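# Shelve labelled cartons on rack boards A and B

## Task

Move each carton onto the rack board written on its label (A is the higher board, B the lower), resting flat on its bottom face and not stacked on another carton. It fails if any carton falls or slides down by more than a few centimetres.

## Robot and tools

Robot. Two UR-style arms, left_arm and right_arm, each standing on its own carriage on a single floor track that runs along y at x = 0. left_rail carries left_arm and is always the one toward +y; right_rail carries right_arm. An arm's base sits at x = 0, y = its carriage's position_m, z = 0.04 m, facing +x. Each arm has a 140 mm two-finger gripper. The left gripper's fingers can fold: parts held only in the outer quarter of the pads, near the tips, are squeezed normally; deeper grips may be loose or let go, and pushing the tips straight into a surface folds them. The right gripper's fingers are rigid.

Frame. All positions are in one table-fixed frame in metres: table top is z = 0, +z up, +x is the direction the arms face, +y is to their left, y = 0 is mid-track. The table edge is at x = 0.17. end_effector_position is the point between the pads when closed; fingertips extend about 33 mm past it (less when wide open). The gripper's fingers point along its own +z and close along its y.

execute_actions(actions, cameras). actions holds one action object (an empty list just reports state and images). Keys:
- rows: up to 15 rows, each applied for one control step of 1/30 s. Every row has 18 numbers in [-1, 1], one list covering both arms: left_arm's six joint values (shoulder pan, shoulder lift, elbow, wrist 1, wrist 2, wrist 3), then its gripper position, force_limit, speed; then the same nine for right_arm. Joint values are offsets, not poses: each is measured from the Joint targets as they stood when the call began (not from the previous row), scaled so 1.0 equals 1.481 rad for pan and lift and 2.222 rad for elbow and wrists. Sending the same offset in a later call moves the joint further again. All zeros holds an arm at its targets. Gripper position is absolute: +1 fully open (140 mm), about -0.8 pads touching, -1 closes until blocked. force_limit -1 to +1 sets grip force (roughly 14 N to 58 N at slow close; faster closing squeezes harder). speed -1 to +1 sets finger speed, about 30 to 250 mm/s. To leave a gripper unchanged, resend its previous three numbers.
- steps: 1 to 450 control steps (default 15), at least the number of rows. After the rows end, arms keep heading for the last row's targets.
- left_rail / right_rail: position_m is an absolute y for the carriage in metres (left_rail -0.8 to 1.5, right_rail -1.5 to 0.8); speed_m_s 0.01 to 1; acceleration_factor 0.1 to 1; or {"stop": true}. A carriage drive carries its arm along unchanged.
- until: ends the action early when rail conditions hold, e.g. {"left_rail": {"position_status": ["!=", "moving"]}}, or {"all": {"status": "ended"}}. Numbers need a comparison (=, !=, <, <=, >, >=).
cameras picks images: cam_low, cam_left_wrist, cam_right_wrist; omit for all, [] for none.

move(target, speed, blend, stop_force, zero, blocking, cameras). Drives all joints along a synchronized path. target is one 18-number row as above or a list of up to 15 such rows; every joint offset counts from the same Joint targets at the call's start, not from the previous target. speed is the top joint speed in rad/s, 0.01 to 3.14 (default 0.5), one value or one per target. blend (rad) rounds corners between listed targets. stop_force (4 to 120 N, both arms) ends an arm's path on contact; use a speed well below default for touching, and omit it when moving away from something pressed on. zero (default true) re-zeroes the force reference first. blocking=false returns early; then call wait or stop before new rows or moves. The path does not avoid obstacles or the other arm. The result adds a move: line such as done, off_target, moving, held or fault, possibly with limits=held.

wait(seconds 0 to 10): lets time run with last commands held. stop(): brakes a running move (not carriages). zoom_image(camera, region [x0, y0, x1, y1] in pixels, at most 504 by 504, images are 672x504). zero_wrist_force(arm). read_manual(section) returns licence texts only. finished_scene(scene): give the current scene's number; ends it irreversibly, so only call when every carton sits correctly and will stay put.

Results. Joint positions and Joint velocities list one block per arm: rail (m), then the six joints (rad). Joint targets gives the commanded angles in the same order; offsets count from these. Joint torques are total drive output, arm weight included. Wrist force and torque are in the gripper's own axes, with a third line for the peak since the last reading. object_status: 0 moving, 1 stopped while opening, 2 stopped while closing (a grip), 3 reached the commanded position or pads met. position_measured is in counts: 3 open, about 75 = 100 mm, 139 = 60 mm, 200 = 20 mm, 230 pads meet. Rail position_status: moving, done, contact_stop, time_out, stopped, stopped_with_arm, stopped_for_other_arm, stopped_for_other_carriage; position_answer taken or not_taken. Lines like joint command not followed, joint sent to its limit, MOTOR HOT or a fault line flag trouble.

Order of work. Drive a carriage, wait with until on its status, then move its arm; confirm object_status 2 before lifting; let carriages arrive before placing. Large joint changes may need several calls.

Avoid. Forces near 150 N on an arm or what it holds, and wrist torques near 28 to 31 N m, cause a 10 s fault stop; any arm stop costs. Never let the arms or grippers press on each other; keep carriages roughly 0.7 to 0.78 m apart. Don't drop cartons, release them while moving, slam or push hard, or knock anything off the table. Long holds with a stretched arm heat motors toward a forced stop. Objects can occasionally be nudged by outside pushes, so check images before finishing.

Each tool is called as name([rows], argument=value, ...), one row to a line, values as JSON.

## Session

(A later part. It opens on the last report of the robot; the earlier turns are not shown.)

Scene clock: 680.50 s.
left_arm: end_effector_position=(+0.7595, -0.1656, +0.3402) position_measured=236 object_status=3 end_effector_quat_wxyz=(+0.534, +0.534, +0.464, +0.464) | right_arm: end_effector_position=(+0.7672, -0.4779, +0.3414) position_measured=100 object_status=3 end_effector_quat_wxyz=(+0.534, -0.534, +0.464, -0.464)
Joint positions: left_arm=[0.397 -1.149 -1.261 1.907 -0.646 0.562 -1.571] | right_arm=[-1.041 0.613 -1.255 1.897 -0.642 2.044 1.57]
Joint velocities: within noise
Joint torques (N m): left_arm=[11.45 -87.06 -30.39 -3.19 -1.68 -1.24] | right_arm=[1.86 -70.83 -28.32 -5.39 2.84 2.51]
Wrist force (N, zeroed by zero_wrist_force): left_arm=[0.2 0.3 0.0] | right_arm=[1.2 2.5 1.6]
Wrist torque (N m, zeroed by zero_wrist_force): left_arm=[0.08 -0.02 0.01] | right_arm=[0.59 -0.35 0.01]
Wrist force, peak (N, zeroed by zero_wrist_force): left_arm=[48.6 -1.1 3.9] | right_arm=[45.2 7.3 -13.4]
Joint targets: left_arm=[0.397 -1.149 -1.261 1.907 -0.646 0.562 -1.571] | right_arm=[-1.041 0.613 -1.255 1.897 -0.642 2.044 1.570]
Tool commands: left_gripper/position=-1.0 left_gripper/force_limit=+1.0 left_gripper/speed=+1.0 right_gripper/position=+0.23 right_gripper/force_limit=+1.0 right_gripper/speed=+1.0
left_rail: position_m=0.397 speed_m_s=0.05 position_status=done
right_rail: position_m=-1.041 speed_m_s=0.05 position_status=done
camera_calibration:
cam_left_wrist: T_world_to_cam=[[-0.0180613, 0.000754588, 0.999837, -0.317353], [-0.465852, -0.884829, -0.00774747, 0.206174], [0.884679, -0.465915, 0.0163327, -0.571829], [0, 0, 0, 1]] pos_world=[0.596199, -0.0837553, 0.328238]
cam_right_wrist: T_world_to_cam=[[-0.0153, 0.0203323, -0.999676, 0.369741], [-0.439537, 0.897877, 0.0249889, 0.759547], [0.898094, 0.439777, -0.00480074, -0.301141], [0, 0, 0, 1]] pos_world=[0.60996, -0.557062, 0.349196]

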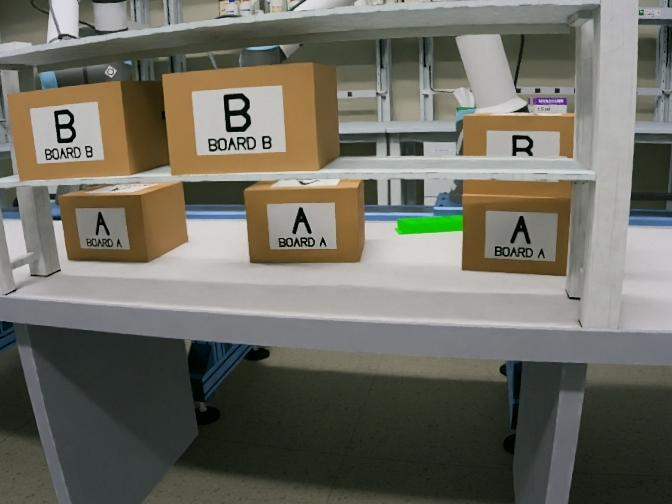

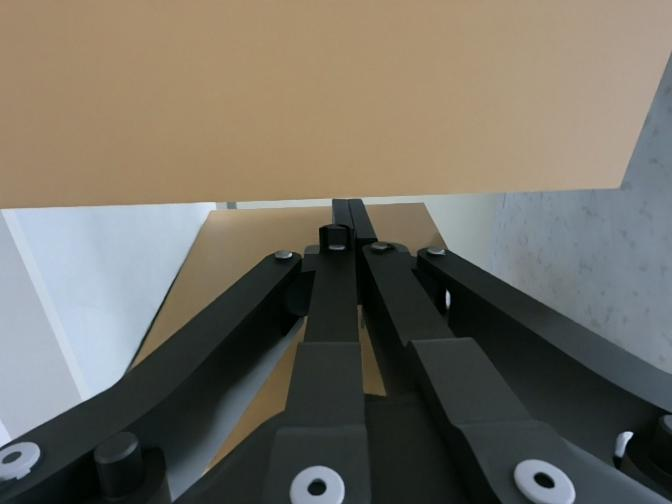

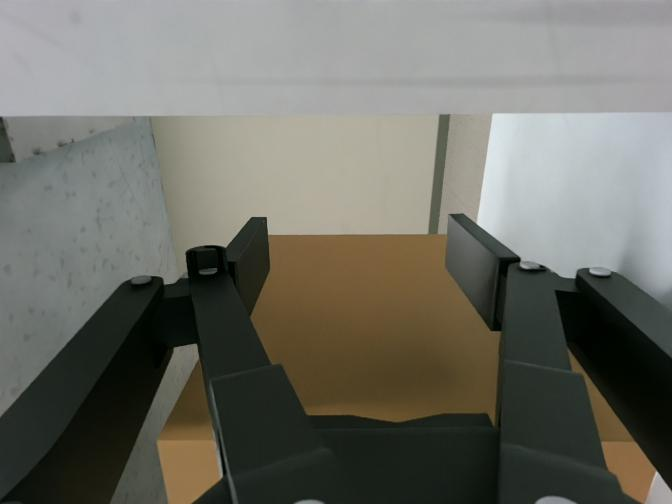

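move([
  [-0.1705,-0.1016,0.0696,-0.0018,-0.1141,0,-1,1,1,0.1134,-0.1018,0.0709,-0.0031,0.0756,0,0.23,1,1],
  [-0.3405,-0.2487,0.0297,0.1360,-0.2274,0,-1,1,1,0.2433,-0.2502,0.0327,0.1341,0.1622,0,0.23,1,1],
], speed=0.4, cameras=["cam_low"])

execute_actions([
  {"left_rail":{"position_m":1.215,"speed_m_s":0.4},"right_rail":{"position_m":-0.275,"speed_m_s":0.4},"steps":250,"until":{"all":{"status":"ended"}}},
], cameras=[])

move(target=[0,0.1923,0.1126,-0.2407,0,0,-1,1,1,0,0.1918,0.1123,-0.2401,0,0,0.23,1,1], speed=0.4)

zero_wrist_force(arm="left_arm")

zero_wrist_force(arm="right_arm")

execute_actions([
  {"left_rail":{"position_m":1.185,"speed_m_s":0.04},"right_rail":{"position_m":-0.245,"speed_m_s":0.04},"steps":150,"until":{"all":{"status":"ended"}}},
])

Scene clock: 704.73 s.
left_arm: end_effector_position=(+0.4697, -0.1647, +0.5197) position_measured=236 object_status=3 end_effector_quat_wxyz=(+0.534, +0.533, +0.464, +0.464) | right_arm: end_effector_position=(+0.4771, -0.4782, +0.5201) position_measured=100 object_status=3 end_effector_quat_wxyz=(+0.534, -0.534, +0.464, -0.464)
Joint positions: left_arm=[0.397 -1.653 -1.63 1.974 -0.344 0.057 -1.571] | right_arm=[-1.041 0.973 -1.625 1.969 -0.344 2.404 1.57]
Joint velocities: within noise
Joint torques (N m): left_arm=[-13.55 -62.28 -57.87 3.14 -2.62 -1.11] | right_arm=[13.04 -54.35 -48.22 1.57 3.94 2.03]
Wrist force (N, zeroed by zero_wrist_force): left_arm=[0.2 0.1 0.2] | right_arm=[1.2 2.7 0.8]
Wrist torque (N m, zeroed by zero_wrist_force): left_arm=[0.05 -0.05 0.00] | right_arm=[0.61 -0.26 0.02]
Wrist force, peak (N, zeroed by zero_wrist_force): left_arm=[-1.1 0.1 -3.3] | right_arm=[2.5 3.3 3.9]
Joint targets: left_arm=[0.397 -1.653 -1.630 1.973 -0.344 0.057 -1.571] | right_arm=[-1.041 0.974 -1.626 1.969 -0.344 2.404 1.570]
left_rail: position_m=0.397 speed_m_s=0.05 position_status=done
right_rail: position_m=-1.041 speed_m_s=0.05 position_status=done
move: done
Images, in order (width x height): cam_low 672x504.

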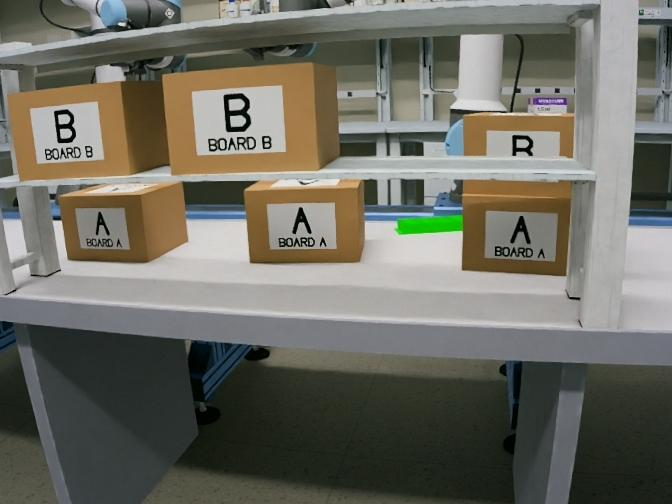

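Scene clock: 708.53 s.
left_arm: end_effector_position=(+0.4697, +0.6532, +0.5199) position_measured=236 object_status=3 end_effector_quat_wxyz=(+0.534, +0.533, +0.464, +0.464) end_effector_velocity=(+0.001, +0.002, +0.000) end_effector_angular_velocity=(-0.001, +0.000, +0.000) | right_arm: end_effector_position=(+0.4770, +0.2878, +0.5202) position_measured=100 object_status=3 end_effector_quat_wxyz=(+0.534, -0.534, +0.464, -0.464)
Joint positions: left_arm=[1.215 -1.653 -1.63 1.973 -0.344 0.057 -1.571] | right_arm=[-0.275 0.974 -1.626 1.969 -0.344 2.404 1.57]
Joint velocities: left_arm=[0.001 0.001 -0.002 0.002 -0.001 0.001 0] | right_arm=[within noise]
Joint torques (N m): left_arm=[-11.98 -47.34 -48.43 1.96 -1.4 -0.93] | right_arm=[7.86 -43.97 -42.73 0.59 0.95 2.09]
Wrist force (N, zeroed by zero_wrist_force): left_arm=[0.2 -0.3 0.3] | right_arm=[1.5 2.7 0.6]
Wrist torque (N m, zeroed by zero_wrist_force): left_arm=[-0.03 -0.04 0.00] | right_arm=[0.62 -0.33 0.01]
Wrist force, peak (N, zeroed by zero_wrist_force): left_arm=[-0.9 0.1 0.1] | right_arm=[2.7 2.7 0.4]
Joint targets: left_arm=[1.215 -1.653 -1.630 1.973 -0.344 0.057 -1.571] | right_arm=[-0.275 0.974 -1.626 1.969 -0.344 2.404 1.570]
Tool commands: left_gripper/position=-1.0 left_gripper/force_limit=+1.0 left_gripper/speed=+1.0 right_gripper/position=+0.23 right_gripper/force_limit=+1.0 right_gripper/speed=+1.0
left_rail: position_m=1.215 speed_m_s=0.40 position_status=done
right_rail: position_m=-0.275 speed_m_s=0.40 position_status=done
No camera images: "cameras" was empty.

Scene clock: 710.47 s.
left_arm: end_effector_position=(+0.4697, +0.6534, +0.2580) position_measured=236 object_status=3 end_effector_quat_wxyz=(+0.534, +0.533, +0.464, +0.464) | right_arm: end_effector_position=(+0.4771, +0.2878, +0.2582) position_measured=100 object_status=3 end_effector_quat_wxyz=(+0.534, -0.534, +0.464, -0.464)
Joint positions: left_arm=[1.215 -1.653 -1.345 2.224 -0.878 0.057 -1.571] | right_arm=[-0.275 0.974 -1.342 2.219 -0.877 2.404 1.57]
Joint velocities: within noise
Joint torques (N m): left_arm=[-8.69 -32.94 -20.91 -3.48 -1.34 -0.94] | right_arm=[4.87 -41.96 -20.65 -5.75 -0.16 1.85]
Wrist force (N, zeroed by zero_wrist_force): left_arm=[0.2 -0.1 0.2] | right_arm=[1.1 3.0 0.4]
Wrist torque (N m, zeroed by zero_wrist_force): left_arm=[-0.03 -0.04 0.00] | right_arm=[0.70 -0.23 0.03]
Wrist force, peak (N, zeroed by zero_wrist_force): left_arm=[0.0 2.3 0.2] | right_arm=[1.5 4.8 0.2]
Joint targets: left_arm=[1.215 -1.653 -1.345 2.224 -0.878 0.057 -1.571] | right_arm=[-0.275 0.974 -1.342 2.219 -0.878 2.404 1.570]
left_rail: position_m=1.215 speed_m_s=0.40 position_status=done
right_rail: position_m=-0.275 speed_m_s=0.40 position_status=done
move: done
camera_calibration:
cam_left_wrist: T_world_to_cam=[[-0.0181953, 0.000697066, 0.999834, -0.240836], [-0.465015, -0.885268, -0.00784532, 0.795076], [0.885116, -0.465081, 0.0164319, 0.0667015], [0, 0, 0, 1]] pos_world=[0.306302, 0.735045, 0.245938]
cam_right_wrist: T_world_to_cam=[[-0.0155218, 0.0203374, -0.999673, 0.266627], [-0.439451, 0.897916, 0.0250905, -0.0535399], [0.898132, 0.439697, -0.00499997, -0.377728], [0, 0, 0, 1]] pos_world=[0.31986, 0.208738, 0.265995]

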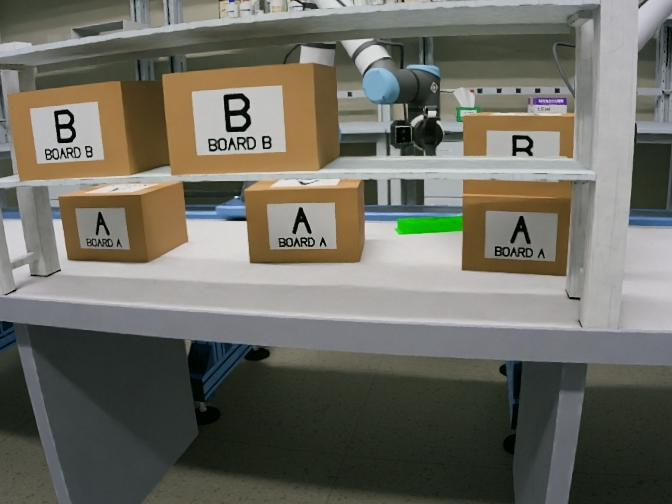

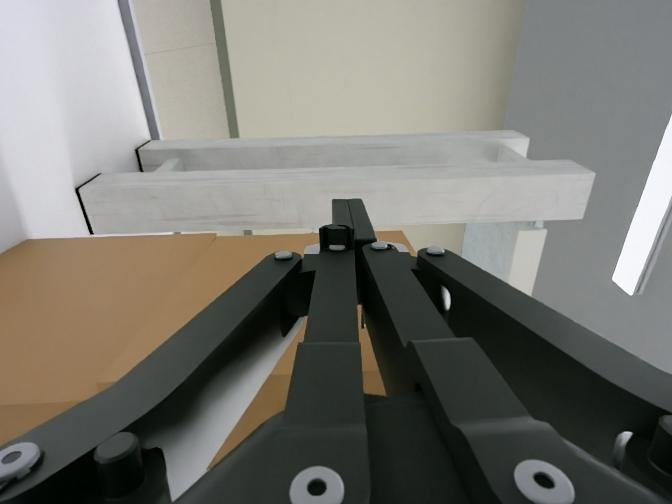

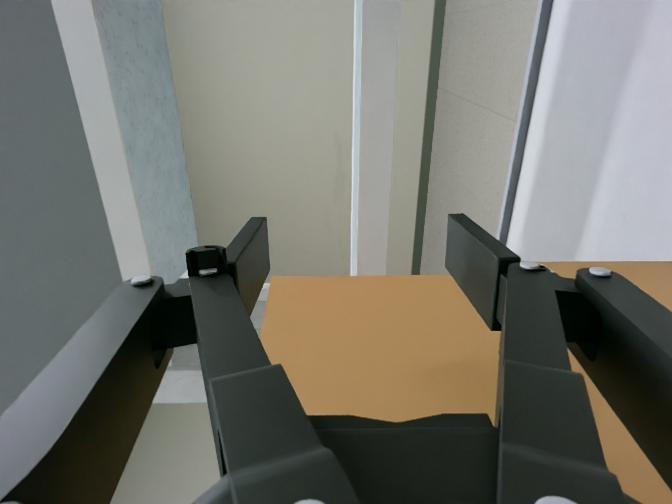

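Wrist force sensor zeroed.

Wrist force sensor zeroed.

Scene clock: 711.60 s.
left_arm: end_effector_position=(+0.4697, +0.6234, +0.2579) position_measured=236 object_status=3 end_effector_quat_wxyz=(+0.534, +0.533, +0.464, +0.464) | right_arm: end_effector_position=(+0.4771, +0.3178, +0.2581) position_measured=100 object_status=3 end_effector_quat_wxyz=(+0.534, -0.534, +0.464, -0.464)
Joint positions: left_arm=[1.185 -1.653 -1.345 2.224 -0.878 0.057 -1.571] | right_arm=[-0.245 0.974 -1.342 2.219 -0.878 2.404 1.57]
Joint velocities: within noise
Joint torques (N m): left_arm=[-4.81 -33.03 -25.45 -2.11 -0.45 -1.29] | right_arm=[4.07 -45.21 -22.97 -5.43 -0.75 2.02]
Wrist force (N, zeroed by zero_wrist_force): left_arm=[2.1 0.3 -0.8] | right_arm=[0.2 0.0 0.2]
Wrist torque (N m, zeroed by zero_wrist_force): left_arm=[0.00 -0.04 -0.02] | right_arm=[-0.01 -0.05 0.00]
Wrist force, peak (N, zeroed by zero_wrist_force): left_arm=[4.8 -0.7 -1.5] | right_arm=[-0.8 0.0 0.4]
Joint targets: left_arm=[1.185 -1.653 -1.345 2.224 -0.878 0.057 -1.571] | right_arm=[-0.245 0.974 -1.342 2.219 -0.878 2.404 1.570]
Tool commands: left_gripper/position=-1.0 left_gripper/force_limit=+1.0 left_gripper/speed=+1.0 right_gripper/position=+0.23 right_gripper/force_limit=+1.0 right_gripper/speed=+1.0
left_rail: position_m=1.185 speed_m_s=0.04 position_status=done
right_rail: position_m=-0.245 speed_m_s=0.04 position_status=done
camera_calibration:
cam_left_wrist: T_world_to_cam=[[-0.0181953, 0.000697066, 0.999834, -0.240715], [-0.465015, -0.885268, -0.00784532, 0.768517], [0.885116, -0.465081, 0.0164319, 0.0527507], [0, 0, 0, 1]] pos_world=[0.306302, 0.705045, 0.245838]
cam_right_wrist: T_world_to_cam=[[-0.0155218, 0.0203374, -0.999673, 0.265918], [-0.439451, 0.897916, 0.0250905, -0.080429], [0.898132, 0.439697, -0.00499997, -0.390785], [0, 0, 0, 1]] pos_world=[0.31976, 0.238638, 0.265895]

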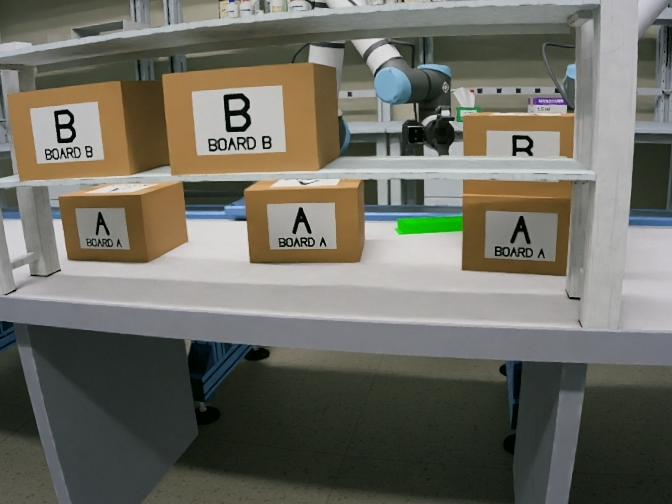

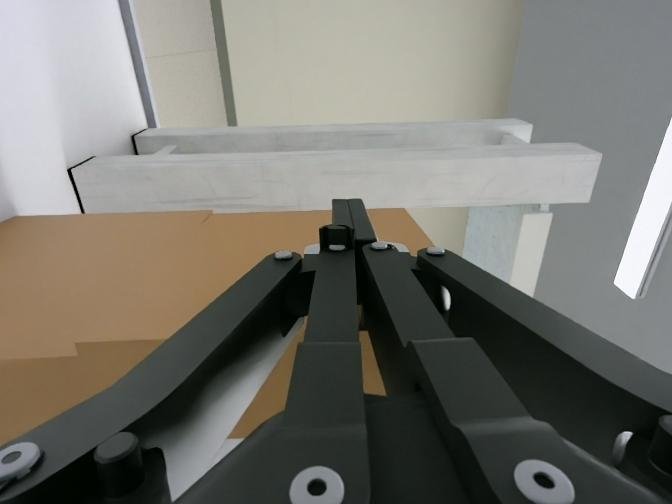

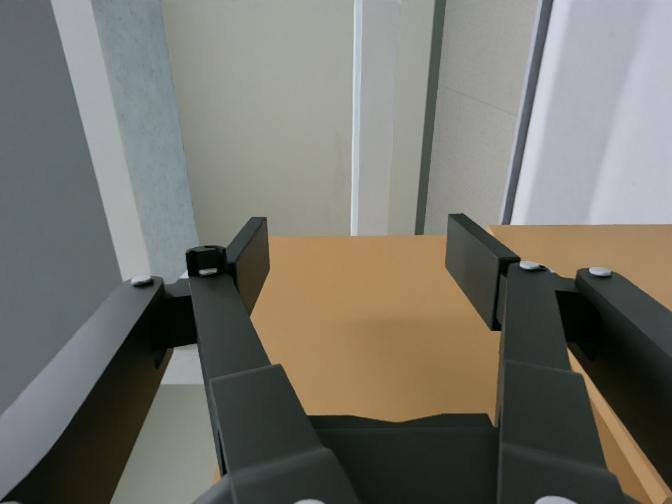

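execute_actions([
  {"left_rail":{"position_m":1.170,"speed_m_s":0.02},"right_rail":{"position_m":-0.24,"speed_m_s":0.02},"steps":150,"until":{"all":{"status":"ended"}}},
])

Scene clock: 724.10 s.
left_arm: end_effector_position=(+0.4697, +0.6084, +0.2579) position_measured=236 object_status=3 end_effector_quat_wxyz=(+0.534, +0.533, +0.464, +0.464) | right_arm: end_effector_position=(+0.4771, +0.3229, +0.2581) position_measured=100 object_status=3 end_effector_quat_wxyz=(+0.534, -0.534, +0.464, -0.464)
Joint positions: left_arm=[1.17 -1.653 -1.345 2.224 -0.878 0.057 -1.571] | right_arm=[-0.24 0.974 -1.342 2.219 -0.878 2.404 1.57]
Joint velocities: within noise
Joint torques (N m): left_arm=[-2.13 -52.95 -38.84 0.65 2.68 -1.24] | right_arm=[-1.72 -59.84 -29.28 -2.19 -2.25 1.87]
Wrist force (N, zeroed by zero_wrist_force): left_arm=[3.0 -0.8 -1.7] | right_arm=[-0.1 -0.1 0.3]
Wrist torque (N m, zeroed by zero_wrist_force): left_arm=[-0.04 -0.08 -0.03] | right_arm=[-0.05 0.02 0.00]
Wrist force, peak (N, zeroed by zero_wrist_force): left_arm=[4.2 -0.4 -1.2] | right_arm=[0.6 -0.4 0.2]
Joint targets: left_arm=[1.170 -1.653 -1.345 2.224 -0.878 0.057 -1.571] | right_arm=[-0.240 0.974 -1.342 2.219 -0.878 2.404 1.570]
Tool commands: left_gripper/position=-1.0 left_gripper/force_limit=+1.0 left_gripper/speed=+1.0 right_gripper/position=+0.23 right_gripper/force_limit=+1.0 right_gripper/speed=+1.0
left_rail: position_m=1.170 speed_m_s=0.02 position_status=done
right_rail: position_m=-0.240 speed_m_s=0.02 position_status=done
camera_calibration:
cam_left_wrist: T_world_to_cam=[[-0.0181953, 0.000697066, 0.999834, -0.240705], [-0.465015, -0.885268, -0.00784532, 0.75515], [0.885116, -0.465081, 0.0164319, 0.045728], [0, 0, 0, 1]] pos_world=[0.306302, 0.689945, 0.245838]
cam_right_wrist: T_world_to_cam=[[-0.0155217, 0.0203372, -0.999673, 0.265814], [-0.439451, 0.897916, 0.0250903, -0.0850084], [0.898132, 0.439697, -0.00499997, -0.393028], [0, 0, 0, 1]] pos_world=[0.31976, 0.243738, 0.265895]

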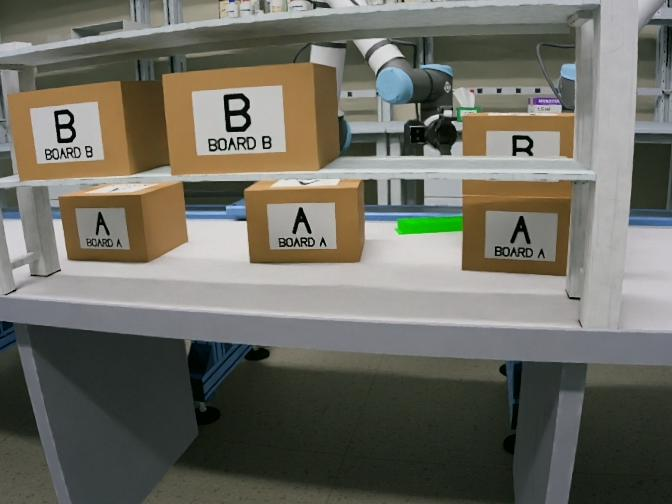

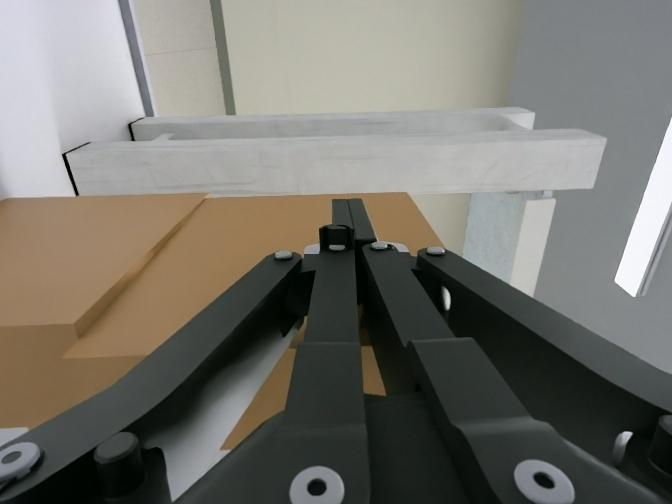

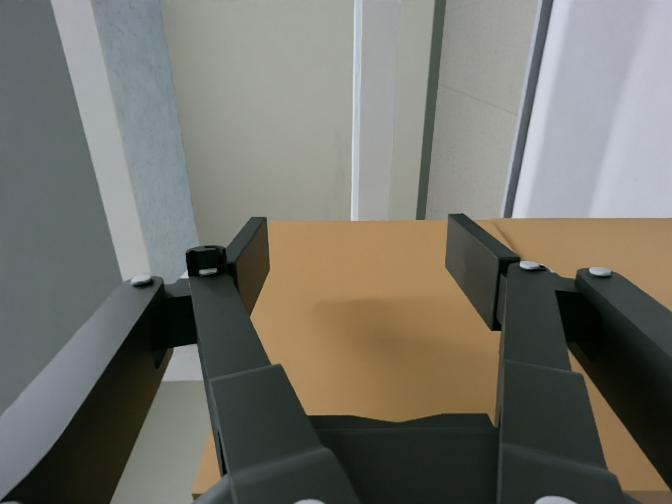

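execute_actions([
  {"left_rail":{"position_m":1.161,"speed_m_s":0.02},"right_rail":{"position_m":-0.235,"speed_m_s":0.02},"steps":150,"until":{"all":{"status":"ended"}}},
])

Scene clock: 731.13 s.
left_arm: end_effector_position=(+0.4697, +0.5994, +0.2579) position_measured=236 object_status=3 end_effector_quat_wxyz=(+0.534, +0.533, +0.464, +0.464) | right_arm: end_effector_position=(+0.4771, +0.3278, +0.2581) position_measured=100 object_status=3 end_effector_quat_wxyz=(+0.534, -0.534, +0.464, -0.464)
Joint positions: left_arm=[1.161 -1.653 -1.345 2.224 -0.878 0.057 -1.571] | right_arm=[-0.235 0.974 -1.342 2.219 -0.878 2.404 1.57]
Joint velocities: within noise
Joint torques (N m): left_arm=[3.99 -72.69 -44.48 1.3 3.05 -1.03] | right_arm=[-5.99 -61.82 -35.48 0.23 -2.09 1.88]
Wrist force (N, zeroed by zero_wrist_force): left_arm=[3.8 0.3 -1.2] | right_arm=[0.1 -0.1 0.3]
Wrist torque (N m, zeroed by zero_wrist_force): left_arm=[0.04 0.23 -0.01] | right_arm=[-0.04 -0.02 0.00]
Wrist force, peak (N, zeroed by zero_wrist_force): left_arm=[4.7 0.5 -2.2] | right_arm=[0.8 -0.2 -0.1]
Joint targets: left_arm=[1.161 -1.653 -1.345 2.224 -0.878 0.057 -1.571] | right_arm=[-0.235 0.974 -1.342 2.219 -0.878 2.404 1.570]
Tool commands: left_gripper/position=-1.0 left_gripper/force_limit=+1.0 left_gripper/speed=+1.0 right_gripper/position=+0.23 right_gripper/force_limit=+1.0 right_gripper/speed=+1.0
left_rail: position_m=1.161 speed_m_s=0.02 position_status=done
right_rail: position_m=-0.235 speed_m_s=0.02 position_status=done
camera_calibration:
cam_left_wrist: T_world_to_cam=[[-0.0181953, 0.000697066, 0.999834, -0.240699], [-0.465015, -0.885268, -0.00784532, 0.747182], [0.885116, -0.465081, 0.0164319, 0.0415423], [0, 0, 0, 1]] pos_world=[0.306302, 0.680945, 0.245838]
cam_right_wrist: T_world_to_cam=[[-0.0155217, 0.0203372, -0.999673, 0.265814], [-0.439451, 0.897916, 0.0250903, -0.0894106], [0.898132, 0.439697, -0.00499997, -0.395182], [0, 0, 0, 1]] pos_world=[0.31976, 0.248638, 0.265995]

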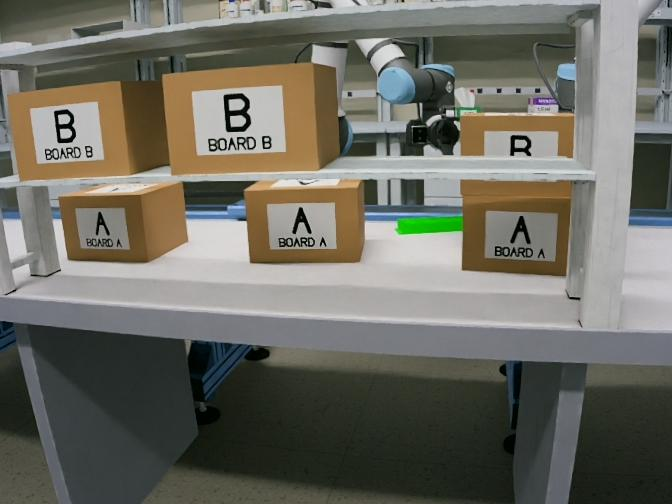

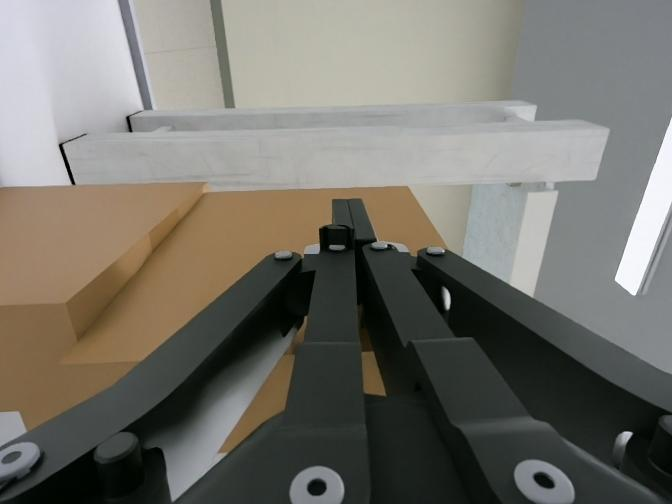

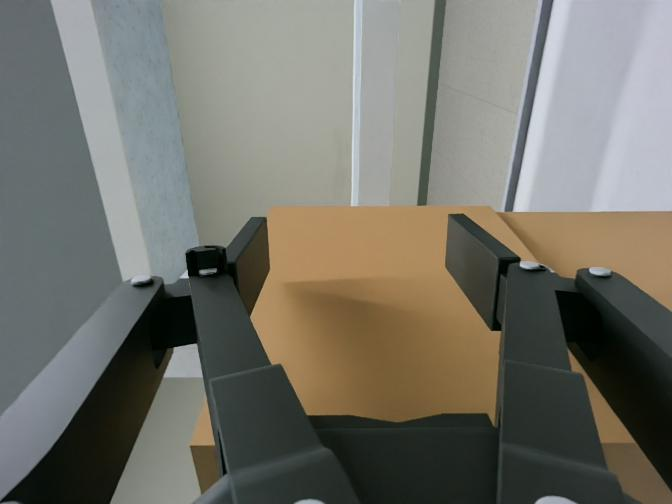

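execute_actions([
  {"right_rail":{"position_m":-0.230},"steps":150,"until":{"all":{"status":"ended"}}},
], cameras=[])

execute_actions([
  {"right_rail":{"position_m":-0.226},"steps":150,"until":{"all":{"status":"ended"}}},
])

Scene clock: 738.13 s.
left_arm: end_effector_position=(+0.4697, +0.5994, +0.2579) position_measured=236 object_status=3 end_effector_quat_wxyz=(+0.534, +0.533, +0.464, +0.464) | right_arm: end_effector_position=(+0.4771, +0.3329, +0.2581) position_measured=100 object_status=3 end_effector_quat_wxyz=(+0.534, -0.534, +0.464, -0.464)
Joint positions: left_arm=[1.161 -1.653 -1.345 2.224 -0.878 0.057 -1.571] | right_arm=[-0.23 0.974 -1.342 2.219 -0.878 2.404 1.57]
Joint velocities: within noise
Joint torques (N m): left_arm=[10.46 -72.37 -42.81 1.34 2.82 -0.84] | right_arm=[-10.52 -62.94 -34.76 0.16 -2.08 1.32]
Wrist force (N, zeroed by zero_wrist_force): left_arm=[4.0 0.2 -1.0] | right_arm=[0.0 0.0 0.3]
Wrist torque (N m, zeroed by zero_wrist_force): left_arm=[-0.02 0.19 -0.01] | right_arm=[-0.01 0.01 0.00]
Wrist force, peak (N, zeroed by zero_wrist_force): left_arm=[4.3 0.7 -1.6] | right_arm=[-0.6 0.2 0.4]
Joint targets: left_arm=[1.161 -1.653 -1.345 2.224 -0.878 0.057 -1.571] | right_arm=[-0.230 0.974 -1.342 2.219 -0.878 2.404 1.570]
Tool commands: left_gripper/position=-1.0 left_gripper/force_limit=+1.0 left_gripper/speed=+1.0 right_gripper/position=+0.23 right_gripper/force_limit=+1.0 right_gripper/speed=+1.0
left_rail: position_m=1.161 speed_m_s=0.02 position_status=done
right_rail: position_m=-0.230 speed_m_s=0.02 position_status=done
No camera images: "cameras" was empty.

Scene clock: 738.67 s.
left_arm: end_effector_position=(+0.4697, +0.5994, +0.2579) position_measured=236 object_status=3 end_effector_quat_wxyz=(+0.534, +0.533, +0.464, +0.464) | right_arm: end_effector_position=(+0.4771, +0.3368, +0.2581) position_measured=100 object_status=3 end_effector_quat_wxyz=(+0.534, -0.534, +0.464, -0.464)
Joint positions: left_arm=[1.161 -1.653 -1.345 2.224 -0.878 0.057 -1.571] | right_arm=[-0.226 0.974 -1.342 2.219 -0.878 2.404 1.57]
Joint velocities: within noise
Joint torques (N m): left_arm=[10.96 -74.18 -42.67 0.91 2.61 -0.97] | right_arm=[-10.92 -62.01 -34.7 0.48 -2.02 1.55]
Wrist force (N, zeroed by zero_wrist_force): left_arm=[4.1 0.5 -0.9] | right_arm=[1.2 -0.1 -1.0]
Wrist torque (N m, zeroed by zero_wrist_force): left_arm=[0.06 0.17 -0.01] | right_arm=[0.04 0.01 0.06]
Wrist force, peak (N, zeroed by zero_wrist_force): left_arm=[4.4 0.9 -1.5] | right_arm=[1.2 -0.4 -1.0]
Joint targets: left_arm=[1.161 -1.653 -1.345 2.224 -0.878 0.057 -1.571] | right_arm=[-0.226 0.974 -1.342 2.219 -0.878 2.404 1.570]
Tool commands: left_gripper/position=-1.0 left_gripper/force_limit=+1.0 left_gripper/speed=+1.0 right_gripper/position=+0.23 right_gripper/force_limit=+1.0 right_gripper/speed=+1.0
left_rail: position_m=1.161 speed_m_s=0.02 position_status=done
right_rail: position_m=-0.226 speed_m_s=0.02 position_status=done
camera_calibration:
cam_left_wrist: T_world_to_cam=[[-0.0181953, 0.000697066, 0.999834, -0.240699], [-0.465015, -0.885268, -0.00784532, 0.747182], [0.885116, -0.465081, 0.0164319, 0.0415423], [0, 0, 0, 1]] pos_world=[0.306302, 0.680945, 0.245838]
cam_right_wrist: T_world_to_cam=[[-0.0155217, 0.0203372, -0.999673, 0.265631], [-0.439451, 0.897916, 0.0250903, -0.0974919], [0.898132, 0.439697, -0.00499997, -0.399139], [0, 0, 0, 1]] pos_world=[0.31976, 0.257638, 0.265995]

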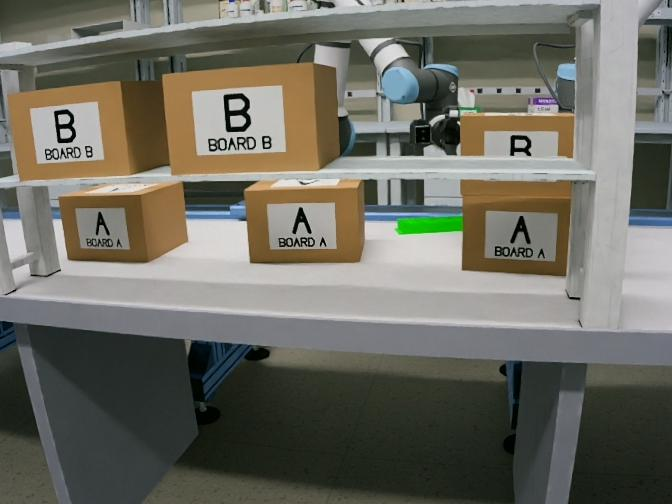

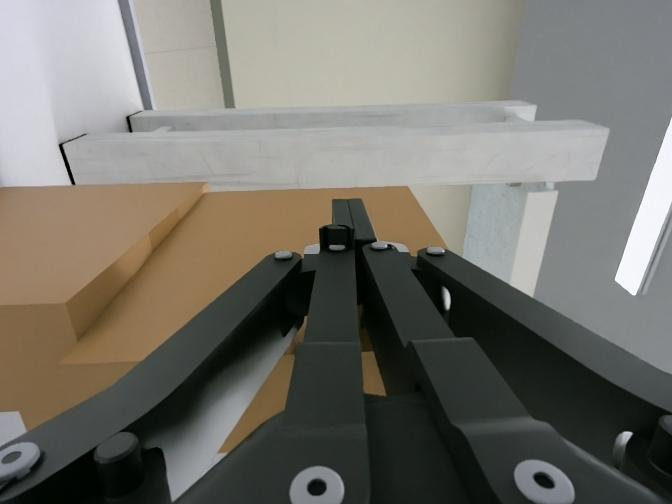

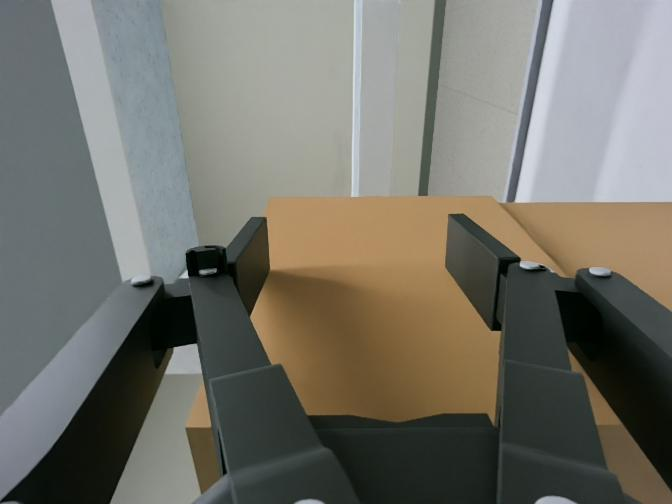

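execute_actions([
  {"left_rail":{"position_m":1.157,"speed_m_s":0.02},"right_rail":{"position_m":-0.221,"speed_m_s":0.02},"steps":150,"until":{"all":{"status":"ended"}}},
], cameras=[])

Scene clock: 748.63 s.
left_arm: end_effector_position=(+0.4697, +0.5955, +0.2579) position_measured=236 object_status=3 end_effector_quat_wxyz=(+0.534, +0.533, +0.464, +0.464) | right_arm: end_effector_position=(+0.4771, +0.3417, +0.2581) position_measured=100 object_status=3 end_effector_quat_wxyz=(+0.534, -0.534, +0.464, -0.464)
Joint positions: left_arm=[1.157 -1.653 -1.345 2.224 -0.878 0.057 -1.571] | right_arm=[-0.221 0.974 -1.342 2.219 -0.878 2.404 1.57]
Joint velocities: within noise
Joint torques (N m): left_arm=[3.64 -67.68 -42.35 0.75 2.9 -0.79] | right_arm=[-0.26 -61.59 -32.8 0.26 -2.44 1.82]
Wrist force (N, zeroed by zero_wrist_force): left_arm=[22.7 4.4 -8.2] | right_arm=[22.2 -1.3 -3.5]
Wrist torque (N m, zeroed by zero_wrist_force): left_arm=[-0.05 0.57 -0.10] | right_arm=[0.10 0.41 0.95]
Wrist force, peak (N, zeroed by zero_wrist_force): left_arm=[22.7 4.4 -8.2] | right_arm=[22.2 -1.1 -3.3]
Joint targets: left_arm=[1.157 -1.653 -1.345 2.224 -0.878 0.057 -1.571] | right_arm=[-0.221 0.974 -1.342 2.219 -0.878 2.404 1.570]
Tool commands: left_gripper/position=-1.0 left_gripper/force_limit=+1.0 left_gripper/speed=+1.0 right_gripper/position=+0.23 right_gripper/force_limit=+1.0 right_gripper/speed=+1.0
left_rail: position_m=1.157 speed_m_s=0.02 position_status=done
right_rail: position_m=-0.221 speed_m_s=0.02 position_status=done
No camera images: "cameras" was empty.

execute_actions([
  {"left_rail":{"position_m":1.1545,"speed_m_s":0.02},"right_rail":{"position_m":-0.2185,"speed_m_s":0.02},"steps":150,"until":{"all":{"status":"ended"}}},
], cameras=[])

Scene clock: 752.50 s.
left_arm: end_effector_position=(+0.4697, +0.5931, +0.2579) position_measured=236 object_status=3 end_effector_quat_wxyz=(+0.533, +0.533, +0.464, +0.464) end_effector_velocity=(+0.000, +0.000, +0.000) end_effector_angular_velocity=(+0.001, +0.000, +0.001) | right_arm: end_effector_position=(+0.4770, +0.3441, +0.2581) position_measured=100 object_status=3 end_effector_quat_wxyz=(+0.534, -0.534, +0.464, -0.464)
Joint positions: left_arm=[1.155 -1.653 -1.345 2.224 -0.878 0.056 -1.571] | right_arm=[-0.219 0.974 -1.342 2.219 -0.878 2.405 1.57]
Joint velocities: left_arm=[-0.001 0.001 0 0 0 0 0] | right_arm=[within noise]
Joint torques (N m): left_arm=[-22.01 -48.17 -51.7 -3.17 13.76 -0.74] | right_arm=[21.47 -55.86 -41.88 -0.72 -15.32 1.33]
Wrist force (N, zeroed by zero_wrist_force): left_arm=[60.5 17.7 -23.2] | right_arm=[55.2 -8.7 -3.0]
Wrist torque (N m, zeroed by zero_wrist_force): left_arm=[-0.17 0.35 -0.49] | right_arm=[0.42 1.06 0.94]
Wrist force, peak (N, zeroed by zero_wrist_force): left_arm=[60.5 17.7 -23.2] | right_arm=[55.2 -8.7 -3.0]
Joint targets: left_arm=[1.155 -1.653 -1.345 2.224 -0.878 0.057 -1.571] | right_arm=[-0.218 0.974 -1.342 2.219 -0.878 2.404 1.570]
Tool commands: left_gripper/position=-1.0 left_gripper/force_limit=+1.0 left_gripper/speed=+1.0 right_gripper/position=+0.23 right_gripper/force_limit=+1.0 right_gripper/speed=+1.0
left_rail: position_m=1.155 speed_m_s=0.02 position_status=done
right_rail: position_m=-0.219 position_m_goal=-0.218 speed_m_s=0.02 position_status=done
No camera images: "cameras" was empty.

execute_actions([
  {"left_rail":{"position_m":1.156,"speed_m_s":0.02},"steps":150,"until":{"all":{"status":"ended"}}},
], cameras=[])

move([
  [0,-0.0336,-0.0095,0.0315,0,0,-1,1,1,0,-0.0334,-0.0091,0.0315,0,0,0.23,1,1],
  [0,-0.0637,-0.02,0.0621,0,0,-1,1,1,0,-0.0637,-0.0195,0.0621,0,0,0.23,1,1],
  [0,-0.0955,-0.0338,0.0971,0,0,-1,1,1,0,-0.0953,-0.0333,0.097,0,0,0.23,1,1],
], speed=0.08, blend=0.01)

Scene clock: 760.70 s.
left_arm: end_effector_position=(+0.4696, +0.5942, +0.2579) position_measured=236 object_status=3 end_effector_quat_wxyz=(+0.534, +0.533, +0.464, +0.464) | right_arm: end_effector_position=(+0.4771, +0.3443, +0.2581) position_measured=100 object_status=3 end_effector_quat_wxyz=(+0.534, -0.534, +0.464, -0.464)
Joint positions: left_arm=[1.156 -1.653 -1.345 2.224 -0.878 0.057 -1.571] | right_arm=[-0.218 0.974 -1.342 2.219 -0.878 2.404 1.57]
Joint velocities: within noise
Joint torques (N m): left_arm=[-24.23 -24.55 -58.7 -7.08 12.83 -0.42] | right_arm=[22.42 -37.84 -51.73 -7.75 -25.83 1.16]
Wrist force (N, zeroed by zero_wrist_force): left_arm=[41.3 5.1 -7.9] | right_arm=[51.1 -6.2 -2.7]
Wrist torque (N m, zeroed by zero_wrist_force): left_arm=[-0.26 0.73 -0.19] | right_arm=[0.54 1.02 0.85]
Wrist force, peak (N, zeroed by zero_wrist_force): left_arm=[62.8 17.9 -24.0] | right_arm=[57.7 -7.3 -3.3]
Joint targets: left_arm=[1.156 -1.653 -1.345 2.224 -0.878 0.057 -1.571] | right_arm=[-0.218 0.974 -1.342 2.219 -0.878 2.404 1.570]
Tool commands: left_gripper/position=-1.0 left_gripper/force_limit=+1.0 left_gripper/speed=+1.0 right_gripper/position=+0.23 right_gripper/force_limit=+1.0 right_gripper/speed=+1.0
left_rail: position_m=1.156 speed_m_s=0.02 position_status=done
right_rail: position_m=-0.218 speed_m_s=0.02 position_status=done
No camera images: "cameras" was empty.

Scene clock: 763.80 s.
left_arm: end_effector_position=(+0.4696, +0.5939, +0.3598) position_measured=236 object_status=3 end_effector_quat_wxyz=(+0.534, +0.533, +0.464, +0.464) | right_arm: end_effector_position=(+0.4771, +0.3444, +0.3597) position_measured=100 object_status=3 end_effector_quat_wxyz=(+0.534, -0.534, +0.464, -0.464)
Joint positions: left_arm=[1.156 -1.653 -1.486 2.149 -0.663 0.057 -1.571] | right_arm=[-0.218 0.974 -1.483 2.145 -0.662 2.404 1.57]
Joint velocities: within noise
Joint torques (N m): left_arm=[-23.68 -67.53 -80.12 -0.99 13.74 -0.19] | right_arm=[21.37 -58.99 -60.85 -2.79 -10.58 0.88]
Wrist force (N, zeroed by zero_wrist_force): left_arm=[47.9 -12.4 -10.8] | right_arm=[50.1 5.5 -0.3]
Wrist torque (N m, zeroed by zero_wrist_force): left_arm=[0.40 0.68 0.01] | right_arm=[-0.19 1.00 0.83]
Wrist force, peak (N, zeroed by zero_wrist_force): left_arm=[54.0 -12.8 -11.8] | right_arm=[56.5 5.2 -0.8]
Joint targets: left_arm=[1.156 -1.653 -1.486 2.149 -0.663 0.057 -1.571] | right_arm=[-0.218 0.974 -1.483 2.145 -0.662 2.404 1.570]
left_rail: position_m=1.156 speed_m_s=0.02 position_status=done
right_rail: position_m=-0.218 speed_m_s=0.02 position_status=done
move: done
camera_calibration:
cam_left_wrist: T_world_to_cam=[[-0.0181295, 0.00145542, 0.999835, -0.343114], [-0.465031, -0.885266, -0.00714352, 0.742825], [0.885109, -0.465083, 0.0167262, 0.0372996], [0, 0, 0, 1]] pos_world=[0.306202, 0.675444, 0.34774]
cam_right_wrist: T_world_to_cam=[[-0.0157949, 0.0199834, -0.999676, 0.367225], [-0.439444, 0.897925, 0.0248927, -0.106753], [0.898131, 0.439694, -0.005401, -0.401913], [0, 0, 0, 1]] pos_world=[0.319859, 0.265237, 0.367593]

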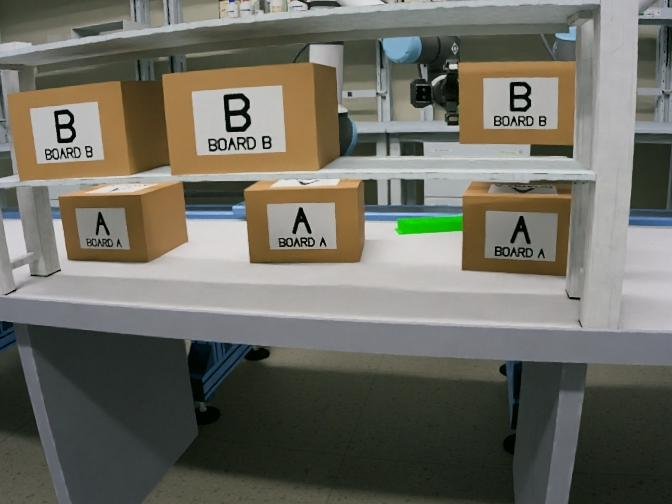

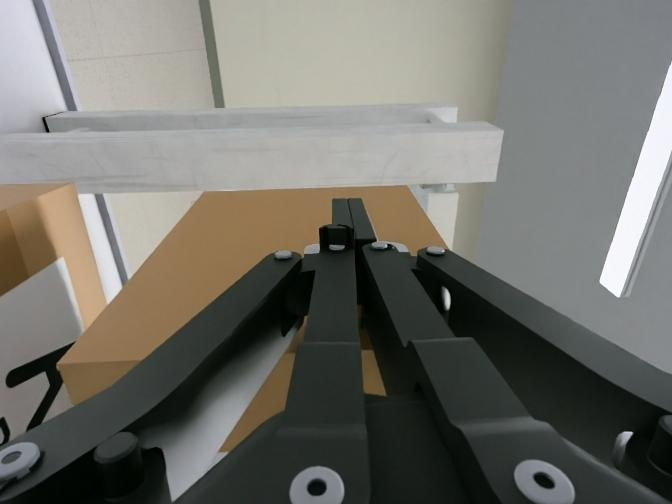

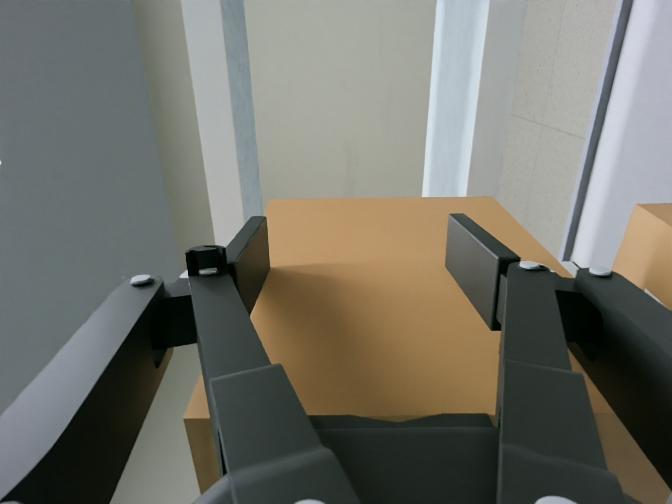

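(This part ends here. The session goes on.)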